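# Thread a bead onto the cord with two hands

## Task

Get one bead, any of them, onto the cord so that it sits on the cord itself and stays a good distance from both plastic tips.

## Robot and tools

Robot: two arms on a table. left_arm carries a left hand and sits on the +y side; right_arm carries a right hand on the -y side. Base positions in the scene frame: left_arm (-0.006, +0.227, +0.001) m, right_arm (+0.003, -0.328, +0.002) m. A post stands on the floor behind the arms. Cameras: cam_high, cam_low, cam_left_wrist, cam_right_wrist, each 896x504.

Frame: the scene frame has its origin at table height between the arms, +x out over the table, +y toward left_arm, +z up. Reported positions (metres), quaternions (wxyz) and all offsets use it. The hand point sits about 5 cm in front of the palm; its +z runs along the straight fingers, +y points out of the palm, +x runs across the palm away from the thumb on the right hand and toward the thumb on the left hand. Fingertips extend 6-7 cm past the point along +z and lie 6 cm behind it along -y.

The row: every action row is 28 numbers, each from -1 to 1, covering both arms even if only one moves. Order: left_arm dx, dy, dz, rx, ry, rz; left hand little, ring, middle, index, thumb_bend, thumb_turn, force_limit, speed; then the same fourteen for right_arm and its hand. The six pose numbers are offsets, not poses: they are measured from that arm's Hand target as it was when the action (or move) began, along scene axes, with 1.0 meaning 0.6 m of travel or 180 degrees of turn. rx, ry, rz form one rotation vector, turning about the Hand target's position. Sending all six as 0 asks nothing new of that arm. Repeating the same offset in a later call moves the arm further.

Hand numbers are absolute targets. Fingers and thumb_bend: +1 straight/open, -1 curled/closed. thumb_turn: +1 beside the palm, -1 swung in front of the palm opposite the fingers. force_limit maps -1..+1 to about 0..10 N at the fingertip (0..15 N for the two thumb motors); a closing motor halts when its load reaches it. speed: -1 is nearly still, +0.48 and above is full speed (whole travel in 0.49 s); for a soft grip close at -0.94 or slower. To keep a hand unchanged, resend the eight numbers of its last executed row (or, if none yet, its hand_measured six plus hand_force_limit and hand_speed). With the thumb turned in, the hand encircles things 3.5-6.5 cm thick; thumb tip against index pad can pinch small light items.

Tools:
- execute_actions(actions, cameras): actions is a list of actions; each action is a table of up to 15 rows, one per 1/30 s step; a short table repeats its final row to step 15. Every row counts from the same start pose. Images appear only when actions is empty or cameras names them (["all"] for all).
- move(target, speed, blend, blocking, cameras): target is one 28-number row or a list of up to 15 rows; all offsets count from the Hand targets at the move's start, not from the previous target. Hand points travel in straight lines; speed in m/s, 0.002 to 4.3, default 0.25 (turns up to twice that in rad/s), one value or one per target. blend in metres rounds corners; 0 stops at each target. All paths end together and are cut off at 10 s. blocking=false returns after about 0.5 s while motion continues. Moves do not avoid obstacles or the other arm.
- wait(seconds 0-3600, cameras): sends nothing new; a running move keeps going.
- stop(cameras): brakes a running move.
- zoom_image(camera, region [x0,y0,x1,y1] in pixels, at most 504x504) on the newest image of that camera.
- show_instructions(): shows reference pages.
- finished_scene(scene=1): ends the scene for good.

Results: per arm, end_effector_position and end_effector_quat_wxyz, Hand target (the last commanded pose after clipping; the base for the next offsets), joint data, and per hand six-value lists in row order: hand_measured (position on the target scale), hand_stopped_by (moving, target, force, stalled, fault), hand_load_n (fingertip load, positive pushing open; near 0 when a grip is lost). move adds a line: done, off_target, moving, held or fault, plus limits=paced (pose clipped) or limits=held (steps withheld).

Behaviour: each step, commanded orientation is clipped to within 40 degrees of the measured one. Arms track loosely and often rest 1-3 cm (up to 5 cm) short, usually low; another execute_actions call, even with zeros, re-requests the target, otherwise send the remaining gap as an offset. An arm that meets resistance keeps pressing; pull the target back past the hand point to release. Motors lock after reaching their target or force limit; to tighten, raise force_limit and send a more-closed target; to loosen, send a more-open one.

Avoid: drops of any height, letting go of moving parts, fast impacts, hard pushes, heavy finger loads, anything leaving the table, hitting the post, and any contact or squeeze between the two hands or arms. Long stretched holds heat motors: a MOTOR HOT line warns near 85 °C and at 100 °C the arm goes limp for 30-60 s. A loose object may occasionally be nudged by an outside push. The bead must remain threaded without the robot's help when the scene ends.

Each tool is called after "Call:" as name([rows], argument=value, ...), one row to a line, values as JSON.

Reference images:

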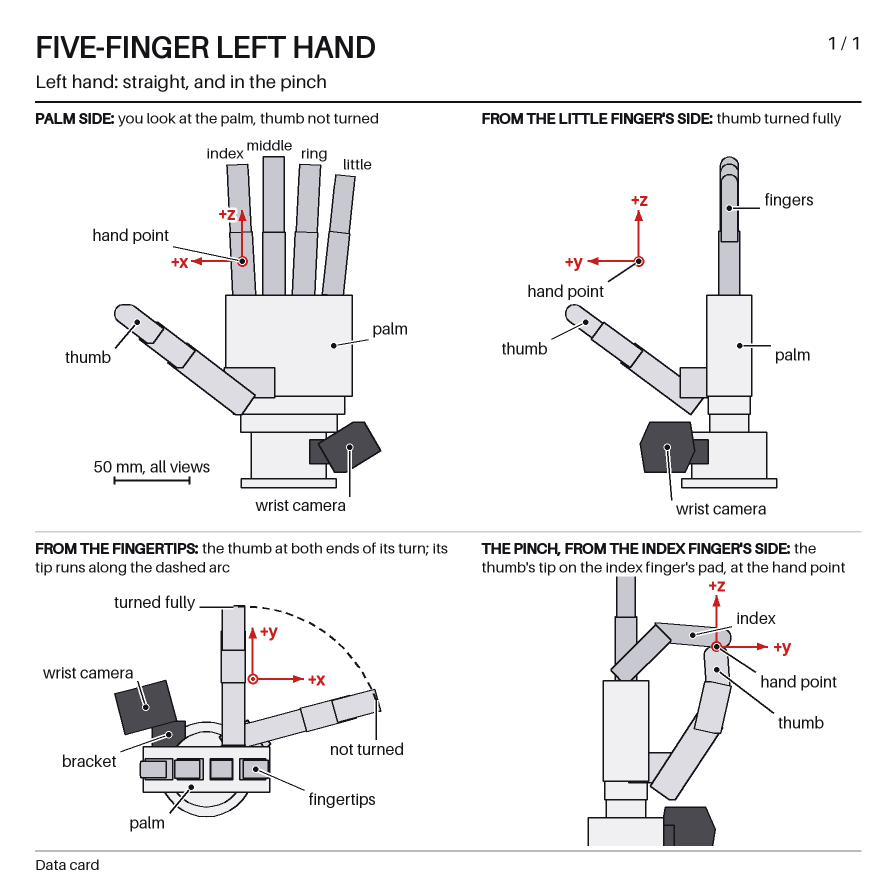

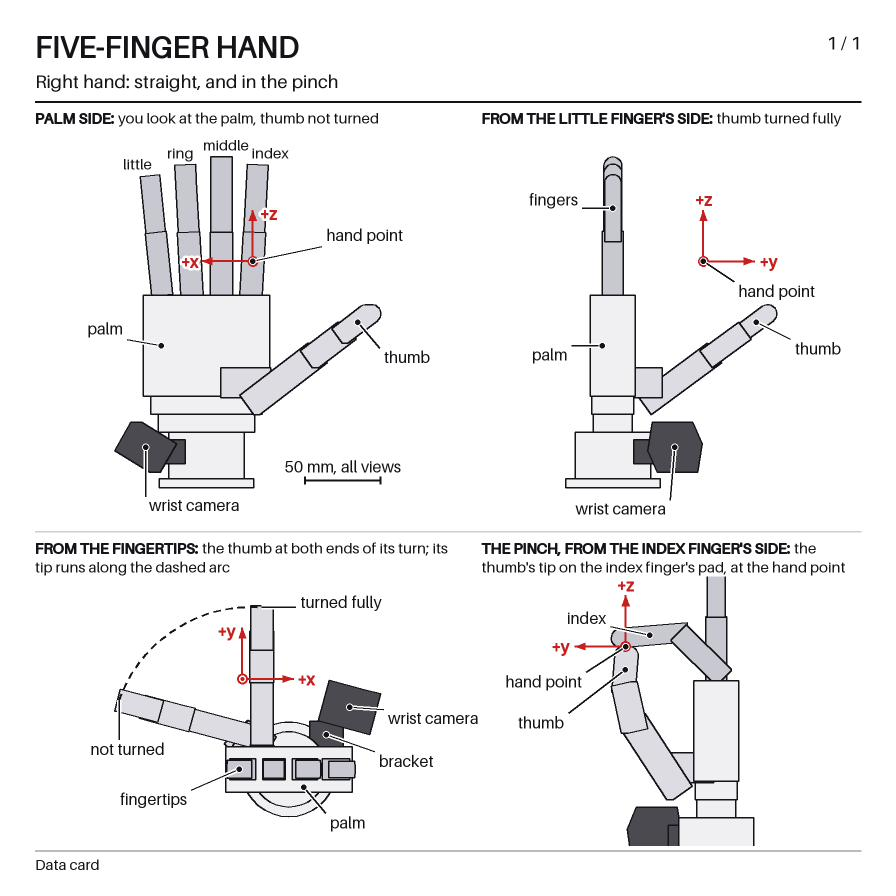

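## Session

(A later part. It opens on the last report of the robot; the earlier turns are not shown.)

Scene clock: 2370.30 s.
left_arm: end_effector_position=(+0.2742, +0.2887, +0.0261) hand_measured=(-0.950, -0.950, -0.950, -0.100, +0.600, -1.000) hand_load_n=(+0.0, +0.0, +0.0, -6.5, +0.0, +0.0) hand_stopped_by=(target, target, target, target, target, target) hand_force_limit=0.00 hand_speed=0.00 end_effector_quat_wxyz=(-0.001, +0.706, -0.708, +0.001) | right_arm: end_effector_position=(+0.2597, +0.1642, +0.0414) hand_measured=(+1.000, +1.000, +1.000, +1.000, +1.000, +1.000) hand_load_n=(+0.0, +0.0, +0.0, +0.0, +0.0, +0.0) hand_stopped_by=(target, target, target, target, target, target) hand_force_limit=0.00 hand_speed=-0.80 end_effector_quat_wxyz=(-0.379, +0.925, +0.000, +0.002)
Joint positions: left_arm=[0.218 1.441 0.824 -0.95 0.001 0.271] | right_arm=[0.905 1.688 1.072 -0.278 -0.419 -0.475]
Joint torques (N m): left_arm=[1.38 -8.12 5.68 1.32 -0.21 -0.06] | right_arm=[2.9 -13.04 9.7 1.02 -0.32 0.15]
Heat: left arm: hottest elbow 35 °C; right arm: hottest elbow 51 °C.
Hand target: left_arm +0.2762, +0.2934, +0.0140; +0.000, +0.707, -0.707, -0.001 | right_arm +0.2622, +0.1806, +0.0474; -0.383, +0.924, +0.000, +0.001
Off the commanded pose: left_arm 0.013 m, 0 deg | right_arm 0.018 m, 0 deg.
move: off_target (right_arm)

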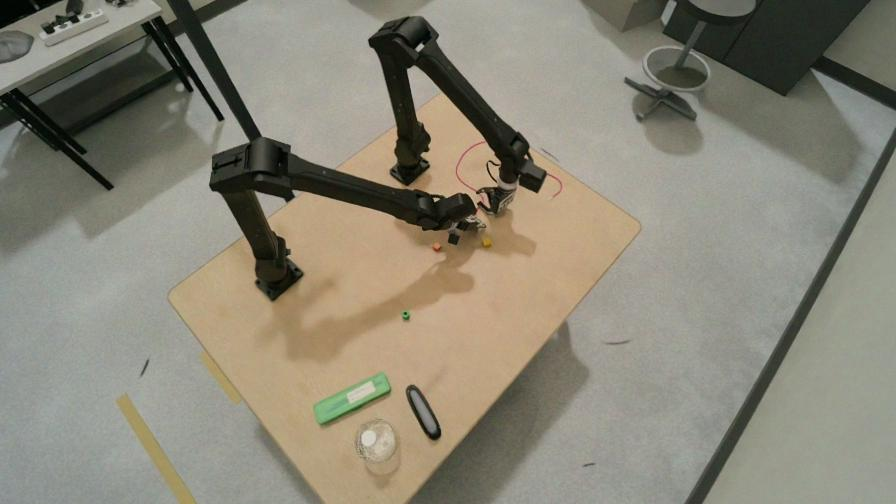

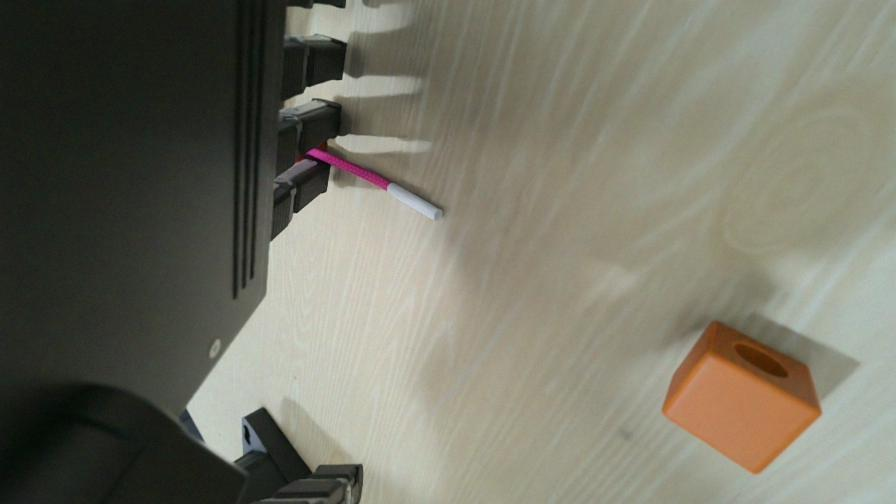

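Call:
move(target=[0,0,0,0,0,0,-0.95,-0.95,-0.95,-0.1,0.6,-1,0,0,0.005,0.014,0.001,0,0,0,1,1,1,1,1,1,0,-0.8], speed=0.05, cameras=["cam_high","cam_right_wrist"])

Call:
zoom_image(camera="cam_high", region=[450, 185, 500, 225])

Call:
zoom_image(camera="cam_right_wrist", region=[240, 60, 480, 260])

Scene clock: 2384.50 s.
left_arm: end_effector_position=(+0.2742, +0.2887, +0.0261) hand_measured=(-0.950, -0.950, -0.950, -0.100, +0.600, -1.000) hand_load_n=(+0.0, +0.0, +0.0, -7.0, +0.0, +0.0) hand_stopped_by=(target, target, target, target, target, target) hand_force_limit=0.00 hand_speed=0.00 end_effector_quat_wxyz=(-0.001, +0.706, -0.708, +0.001) | right_arm: end_effector_position=(+0.2632, +0.1723, +0.0417) hand_measured=(+1.000, +1.000, +1.000, +1.000, +1.000, +1.000) hand_load_n=(+0.0, +0.0, +0.0, +0.0, +0.0, +0.0) hand_stopped_by=(target, target, target, target, target, target) hand_force_limit=0.00 hand_speed=-0.80 end_effector_quat_wxyz=(-0.379, +0.926, +0.000, +0.002)
Joint positions: left_arm=[0.218 1.441 0.824 -0.95 0.001 0.271] | right_arm=[0.909 1.707 1.098 -0.286 -0.415 -0.471]
Joint torques (N m): left_arm=[1.44 -8 5.6 1.29 -0.23 -0.05] | right_arm=[3.14 -13.57 9.85 0.98 -0.31 0.13]
Heat: left arm: hottest elbow 35 °C; right arm: hottest elbow 50 °C.
Hand target: left_arm +0.2762, +0.2934, +0.0140; +0.000, +0.707, -0.707, -0.001 | right_arm +0.2652, +0.1890, +0.0479; -0.383, +0.924, +0.000, +0.001
Off the commanded pose: left_arm 0.013 m, 0 deg | right_arm 0.018 m, 1 deg.
move: off_target (right_arm)

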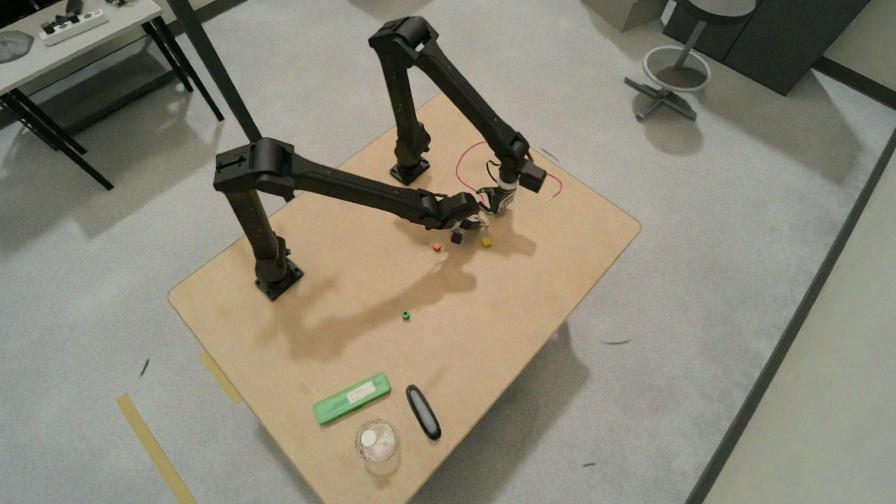

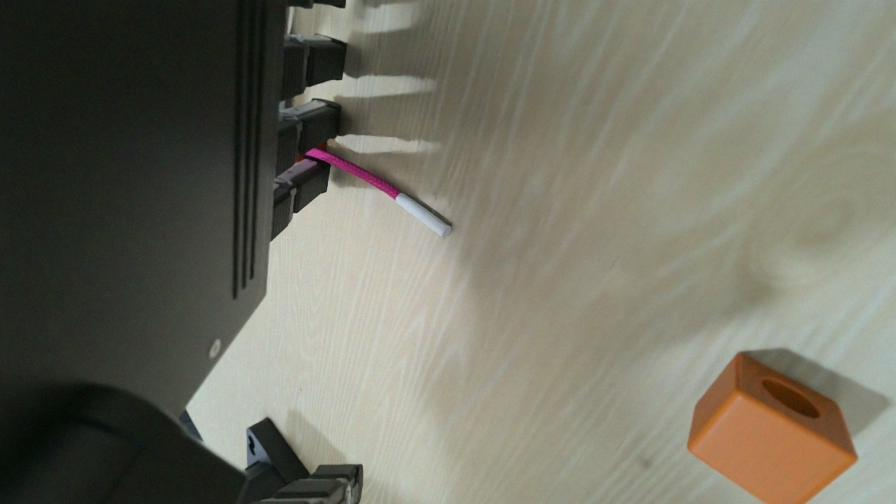

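Scaled by 10.080 from the camera's image (finer frame: 1280x720).

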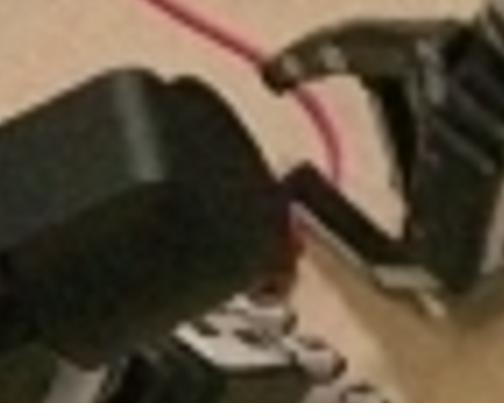

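Scaled by 2.100 from the camera's image (finer frame: 1280x720).

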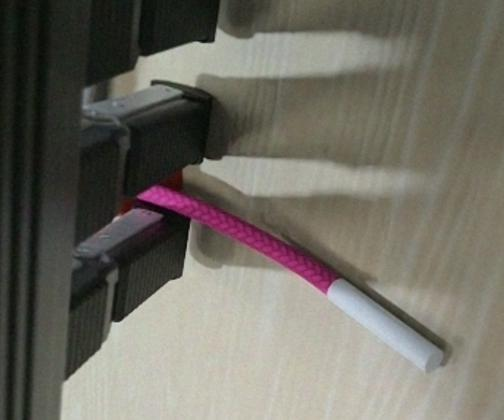

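Call:
move([
  [0,0,0,0,0,0,-0.95,-0.95,-0.95,-0.1,0.6,-1,0,0,-0.01,-0.06,-0.002,0,0,0,1,1,1,1,1,1,0,-0.8],
  [0,0,0,0,0,0,-0.95,-0.95,-0.95,-0.1,0.6,-1,0,0,-0.02,-0.12,0.0,0,0,0,1,1,1,1,1,1,0,-0.8],
], speed=0.06, blend=[0.01,0], cameras=["cam_high","cam_right_wrist"])

Call:
zoom_image(camera="cam_high", region=[440, 185, 500, 235])

Scene clock: 2390.33 s.
left_arm: end_effector_position=(+0.2742, +0.2887, +0.0261) hand_measured=(-0.950, -0.950, -0.950, -0.100, +0.600, -1.000) hand_load_n=(+0.0, +0.0, +0.5, -7.0, -0.5, +0.0) hand_stopped_by=(target, target, target, target, target, target) hand_force_limit=0.00 hand_speed=0.00 end_effector_quat_wxyz=(-0.001, +0.706, -0.708, +0.001) | right_arm: end_effector_position=(+0.2494, +0.1233, +0.0495) hand_measured=(+1.000, +1.000, +1.000, +1.000, +1.000, +1.000) hand_load_n=(-0.5, +0.0, +0.0, -0.5, +0.0, +0.0) hand_stopped_by=(target, target, target, target, target, target) hand_force_limit=0.00 hand_speed=-0.80 end_effector_quat_wxyz=(-0.382, +0.924, -0.001, -0.003)
Joint positions: left_arm=[0.218 1.441 0.824 -0.95 0.001 0.271] | right_arm=[0.866 1.589 0.968 -0.286 -0.453 -0.502]
Joint torques (N m): left_arm=[1.44 -8.06 5.63 1.35 -0.22 -0.05] | right_arm=[1.03 -13.39 5.9 1.54 -0.59 -0.15]
Heat: left arm: hottest elbow 35 °C; right arm: hottest elbow 50 °C.
Hand target: left_arm +0.2762, +0.2934, +0.0140; +0.000, +0.707, -0.707, -0.001 | right_arm +0.2532, +0.1171, +0.0481; -0.383, +0.924, +0.001, +0.001
Off the commanded pose: left_arm 0.013 m, 0 deg | right_arm 0.007 m, 1 deg.
move: done

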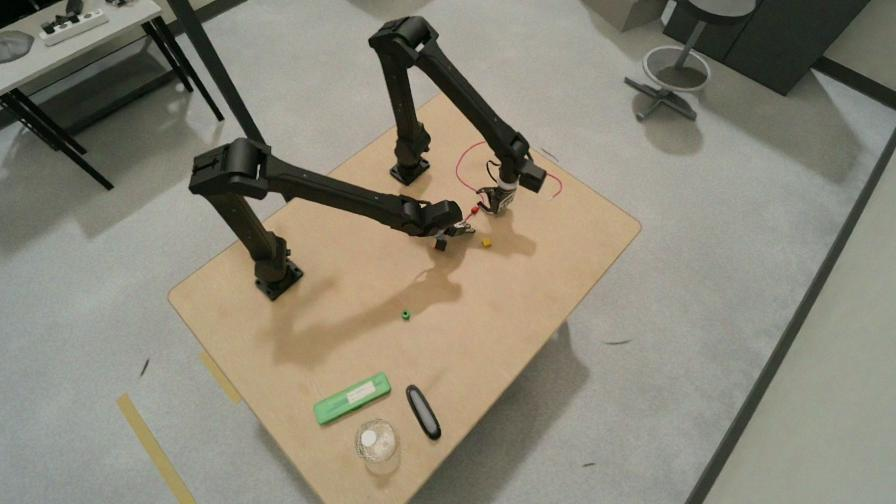

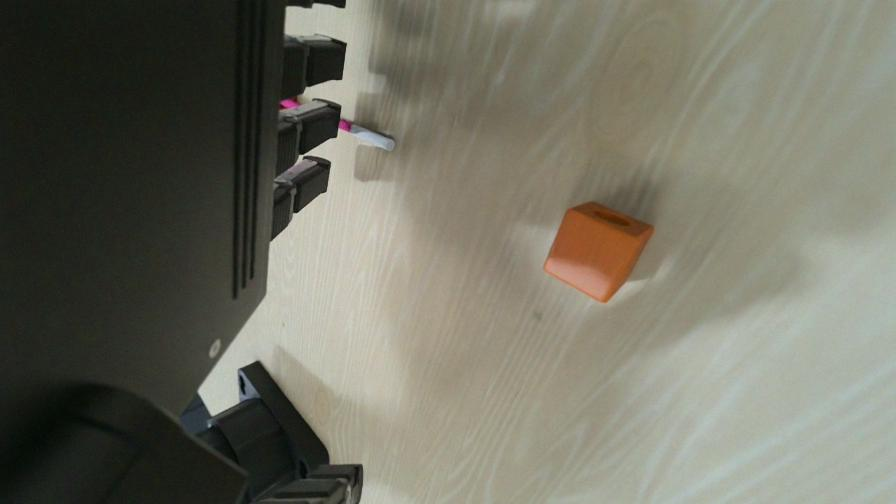

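Scaled by 8.400 from the camera's image (finer frame: 1280x720).

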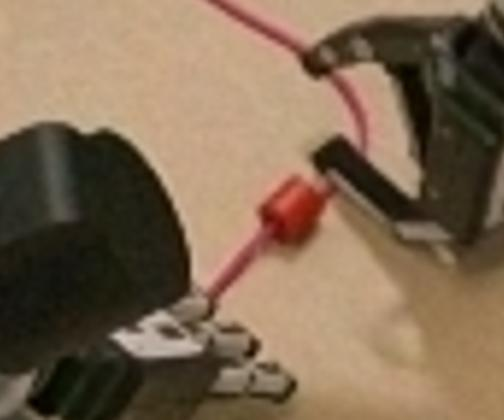

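Call:
move([
  [0,0,0,0,0,0,-0.95,-0.95,-0.95,-0.1,0.6,-1,0,0,0,-0.1,0.1,0,0,0,1,1,1,1,1,1,0,-0.8],
  [0,0,0,0,0,0,-0.95,-0.95,-0.95,-0.1,0.6,-1,0,0,0,-0.3,0.3,0,0,0,1,1,1,1,1,1,0,-0.8],
], speed=[0.05,0.12], blend=[0.01,0], cameras=["cam_high","cam_right_wrist"])

Call:
zoom_image(camera="cam_high", region=[440, 185, 500, 255])

Scene clock: 2403.87 s.
left_arm: end_effector_position=(+0.2742, +0.2887, +0.0261) hand_measured=(-0.950, -0.950, -0.950, -0.100, +0.600, -1.000) hand_load_n=(+0.0, +0.0, +0.0, -7.0, +0.0, +0.0) hand_stopped_by=(target, target, target, target, target, target) hand_force_limit=0.00 hand_speed=0.00 end_effector_quat_wxyz=(-0.001, +0.706, -0.708, +0.001) | right_arm: end_effector_position=(+0.2403, -0.0666, +0.2086) hand_measured=(+1.000, +1.000, +1.000, +1.000, +1.000, +1.000) hand_load_n=(+0.0, +0.0, +0.0, +0.0, +0.0, +0.0) hand_stopped_by=(target, target, target, target, target, target) hand_force_limit=0.00 hand_speed=-0.80 end_effector_quat_wxyz=(-0.373, +0.928, -0.008, -0.017)
Joint positions: left_arm=[0.218 1.441 0.824 -0.95 0.001 0.271] | right_arm=[0.514 1.105 0.985 -1.006 -0.644 -0.846]
Joint torques (N m): left_arm=[1.49 -7.94 5.61 1.29 -0.21 -0.06] | right_arm=[1.2 -6.42 11.08 0.65 -0.79 -0.15]
Heat: left arm: hottest elbow 35 °C; right arm: hottest elbow 49 °C.
Hand target: left_arm +0.2762, +0.2934, +0.0140; +0.000, +0.707, -0.707, -0.001 | right_arm +0.2533, -0.0630, +0.2280; -0.383, +0.924, +0.001, +0.001
Off the commanded pose: left_arm 0.013 m, 0 deg | right_arm 0.024 m, 3 deg.
move: off_target (right_arm)

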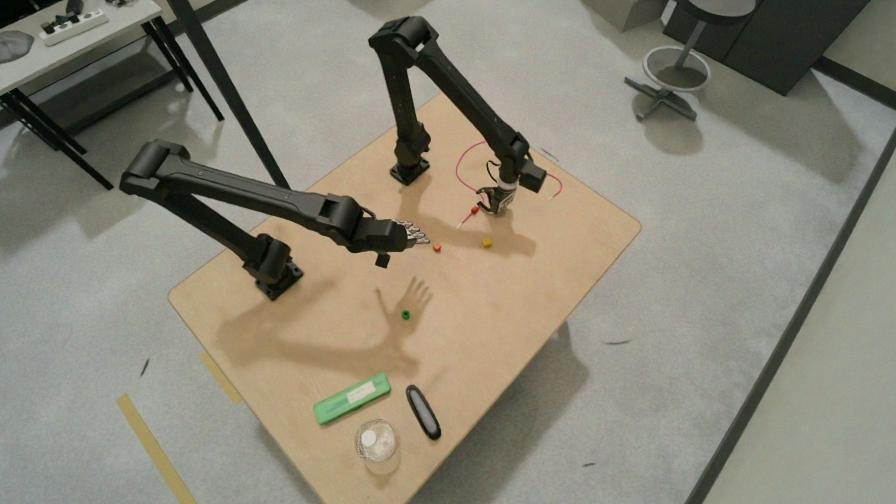

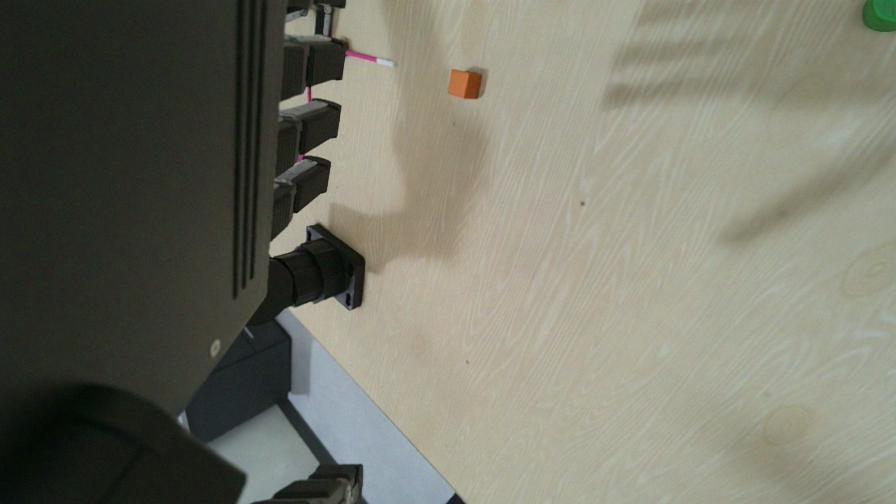

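Scaled by 7.200 from the camera's image (finer frame: 1280x720).

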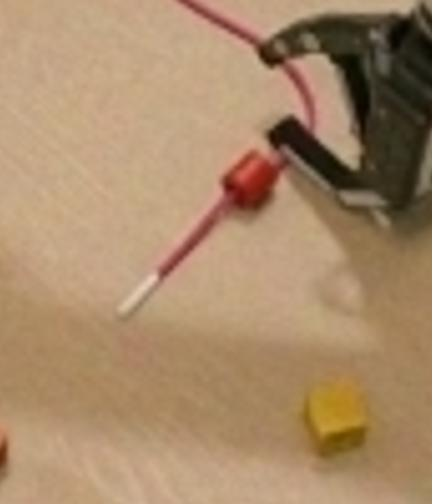

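Call:
move([
  [0,0,0.1,0,0,0,-0.95,-0.95,-0.95,-0.1,0.6,-1,0,0,0,0,0,0,0,0,1,1,1,1,1,1,0,-0.8],
  [0,0,0.3,0,0,0,-0.95,-0.95,-0.95,-0.1,0.6,-1,0,0,0,0,0,0,0,0,1,1,1,1,1,1,0,-0.8],
], speed=[0.04,0.1], blend=[0.01,0], cameras=["cam_high","cam_low"])

Call:
zoom_image(camera="cam_high", region=[440, 185, 500, 255])

Scene clock: 2415.17 s.
left_arm: end_effector_position=(+0.2657, +0.2864, +0.1771) hand_measured=(-0.950, -0.950, -0.950, -0.100, +0.600, -1.000) hand_load_n=(+0.0, +0.0, +0.0, +0.0, +0.0, +0.0) hand_stopped_by=(target, target, target, target, target, target) hand_force_limit=0.00 hand_speed=0.00 end_effector_quat_wxyz=(+0.018, +0.706, -0.708, -0.010) | right_arm: end_effector_position=(+0.2403, -0.0666, +0.2086) hand_measured=(+1.000, +1.000, +1.000, +1.000, +1.000, +1.000) hand_load_n=(+0.0, +0.0, +0.0, +0.0, +0.0, +0.0) hand_stopped_by=(target, target, target, target, target, target) hand_force_limit=0.00 hand_speed=-0.80 end_effector_quat_wxyz=(-0.373, +0.928, -0.008, -0.016)
Joint positions: left_arm=[0.218 1.284 1.096 -1.425 0.001 0.271] | right_arm=[0.514 1.105 0.985 -1.006 -0.644 -0.847]
Joint torques (N m): left_arm=[1.67 -10.29 10.67 -0.77 -0.23 -0.06] | right_arm=[1.03 -6.24 11.06 0.58 -0.78 -0.15]
Heat: left arm: hottest elbow 35 °C; right arm: hottest elbow 52 °C.
Hand target: left_arm +0.2763, +0.2935, +0.1941; +0.000, +0.707, -0.707, -0.001 | right_arm +0.2532, -0.0630, +0.2280; -0.383, +0.924, +0.000, +0.001
Off the commanded pose: left_arm 0.021 m, 2 deg | right_arm 0.024 m, 3 deg.
move: off_target (left_arm)

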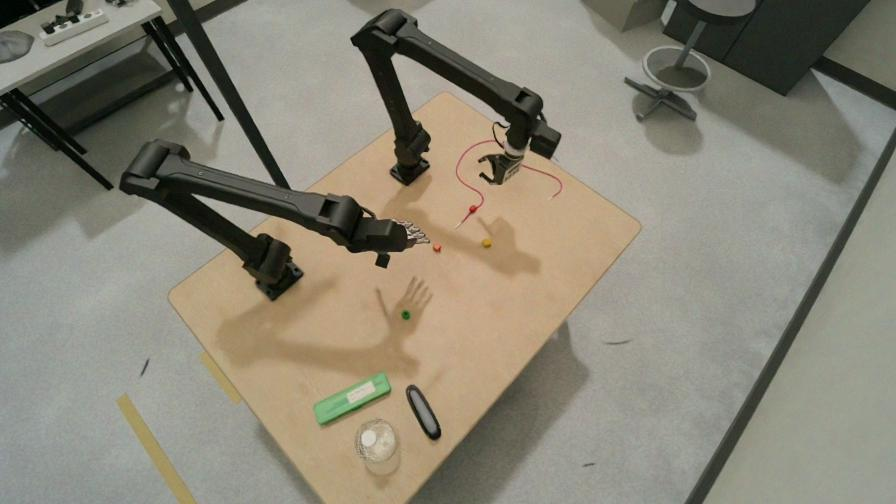

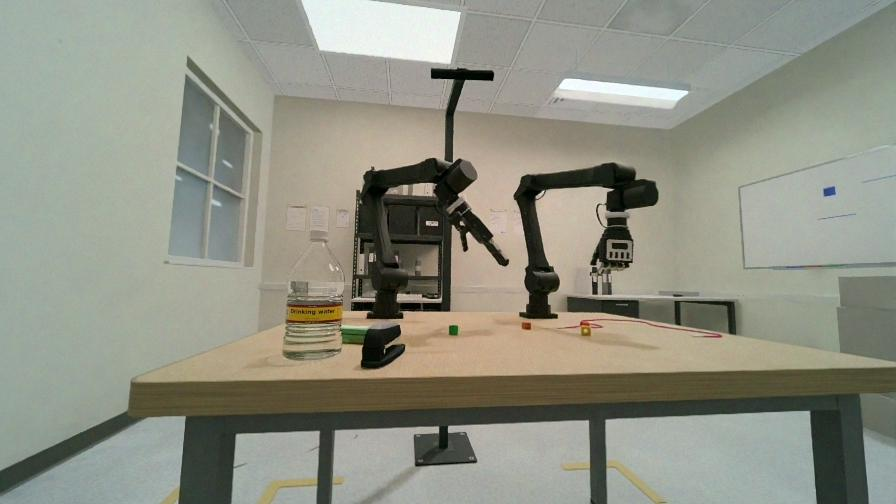

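Scaled by 7.200 from the camera's image (finer frame: 1280x720).

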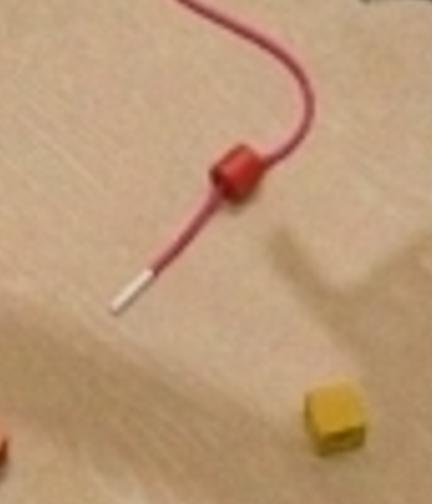

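Call:
finished_scene()

The scene is finished: the task was done.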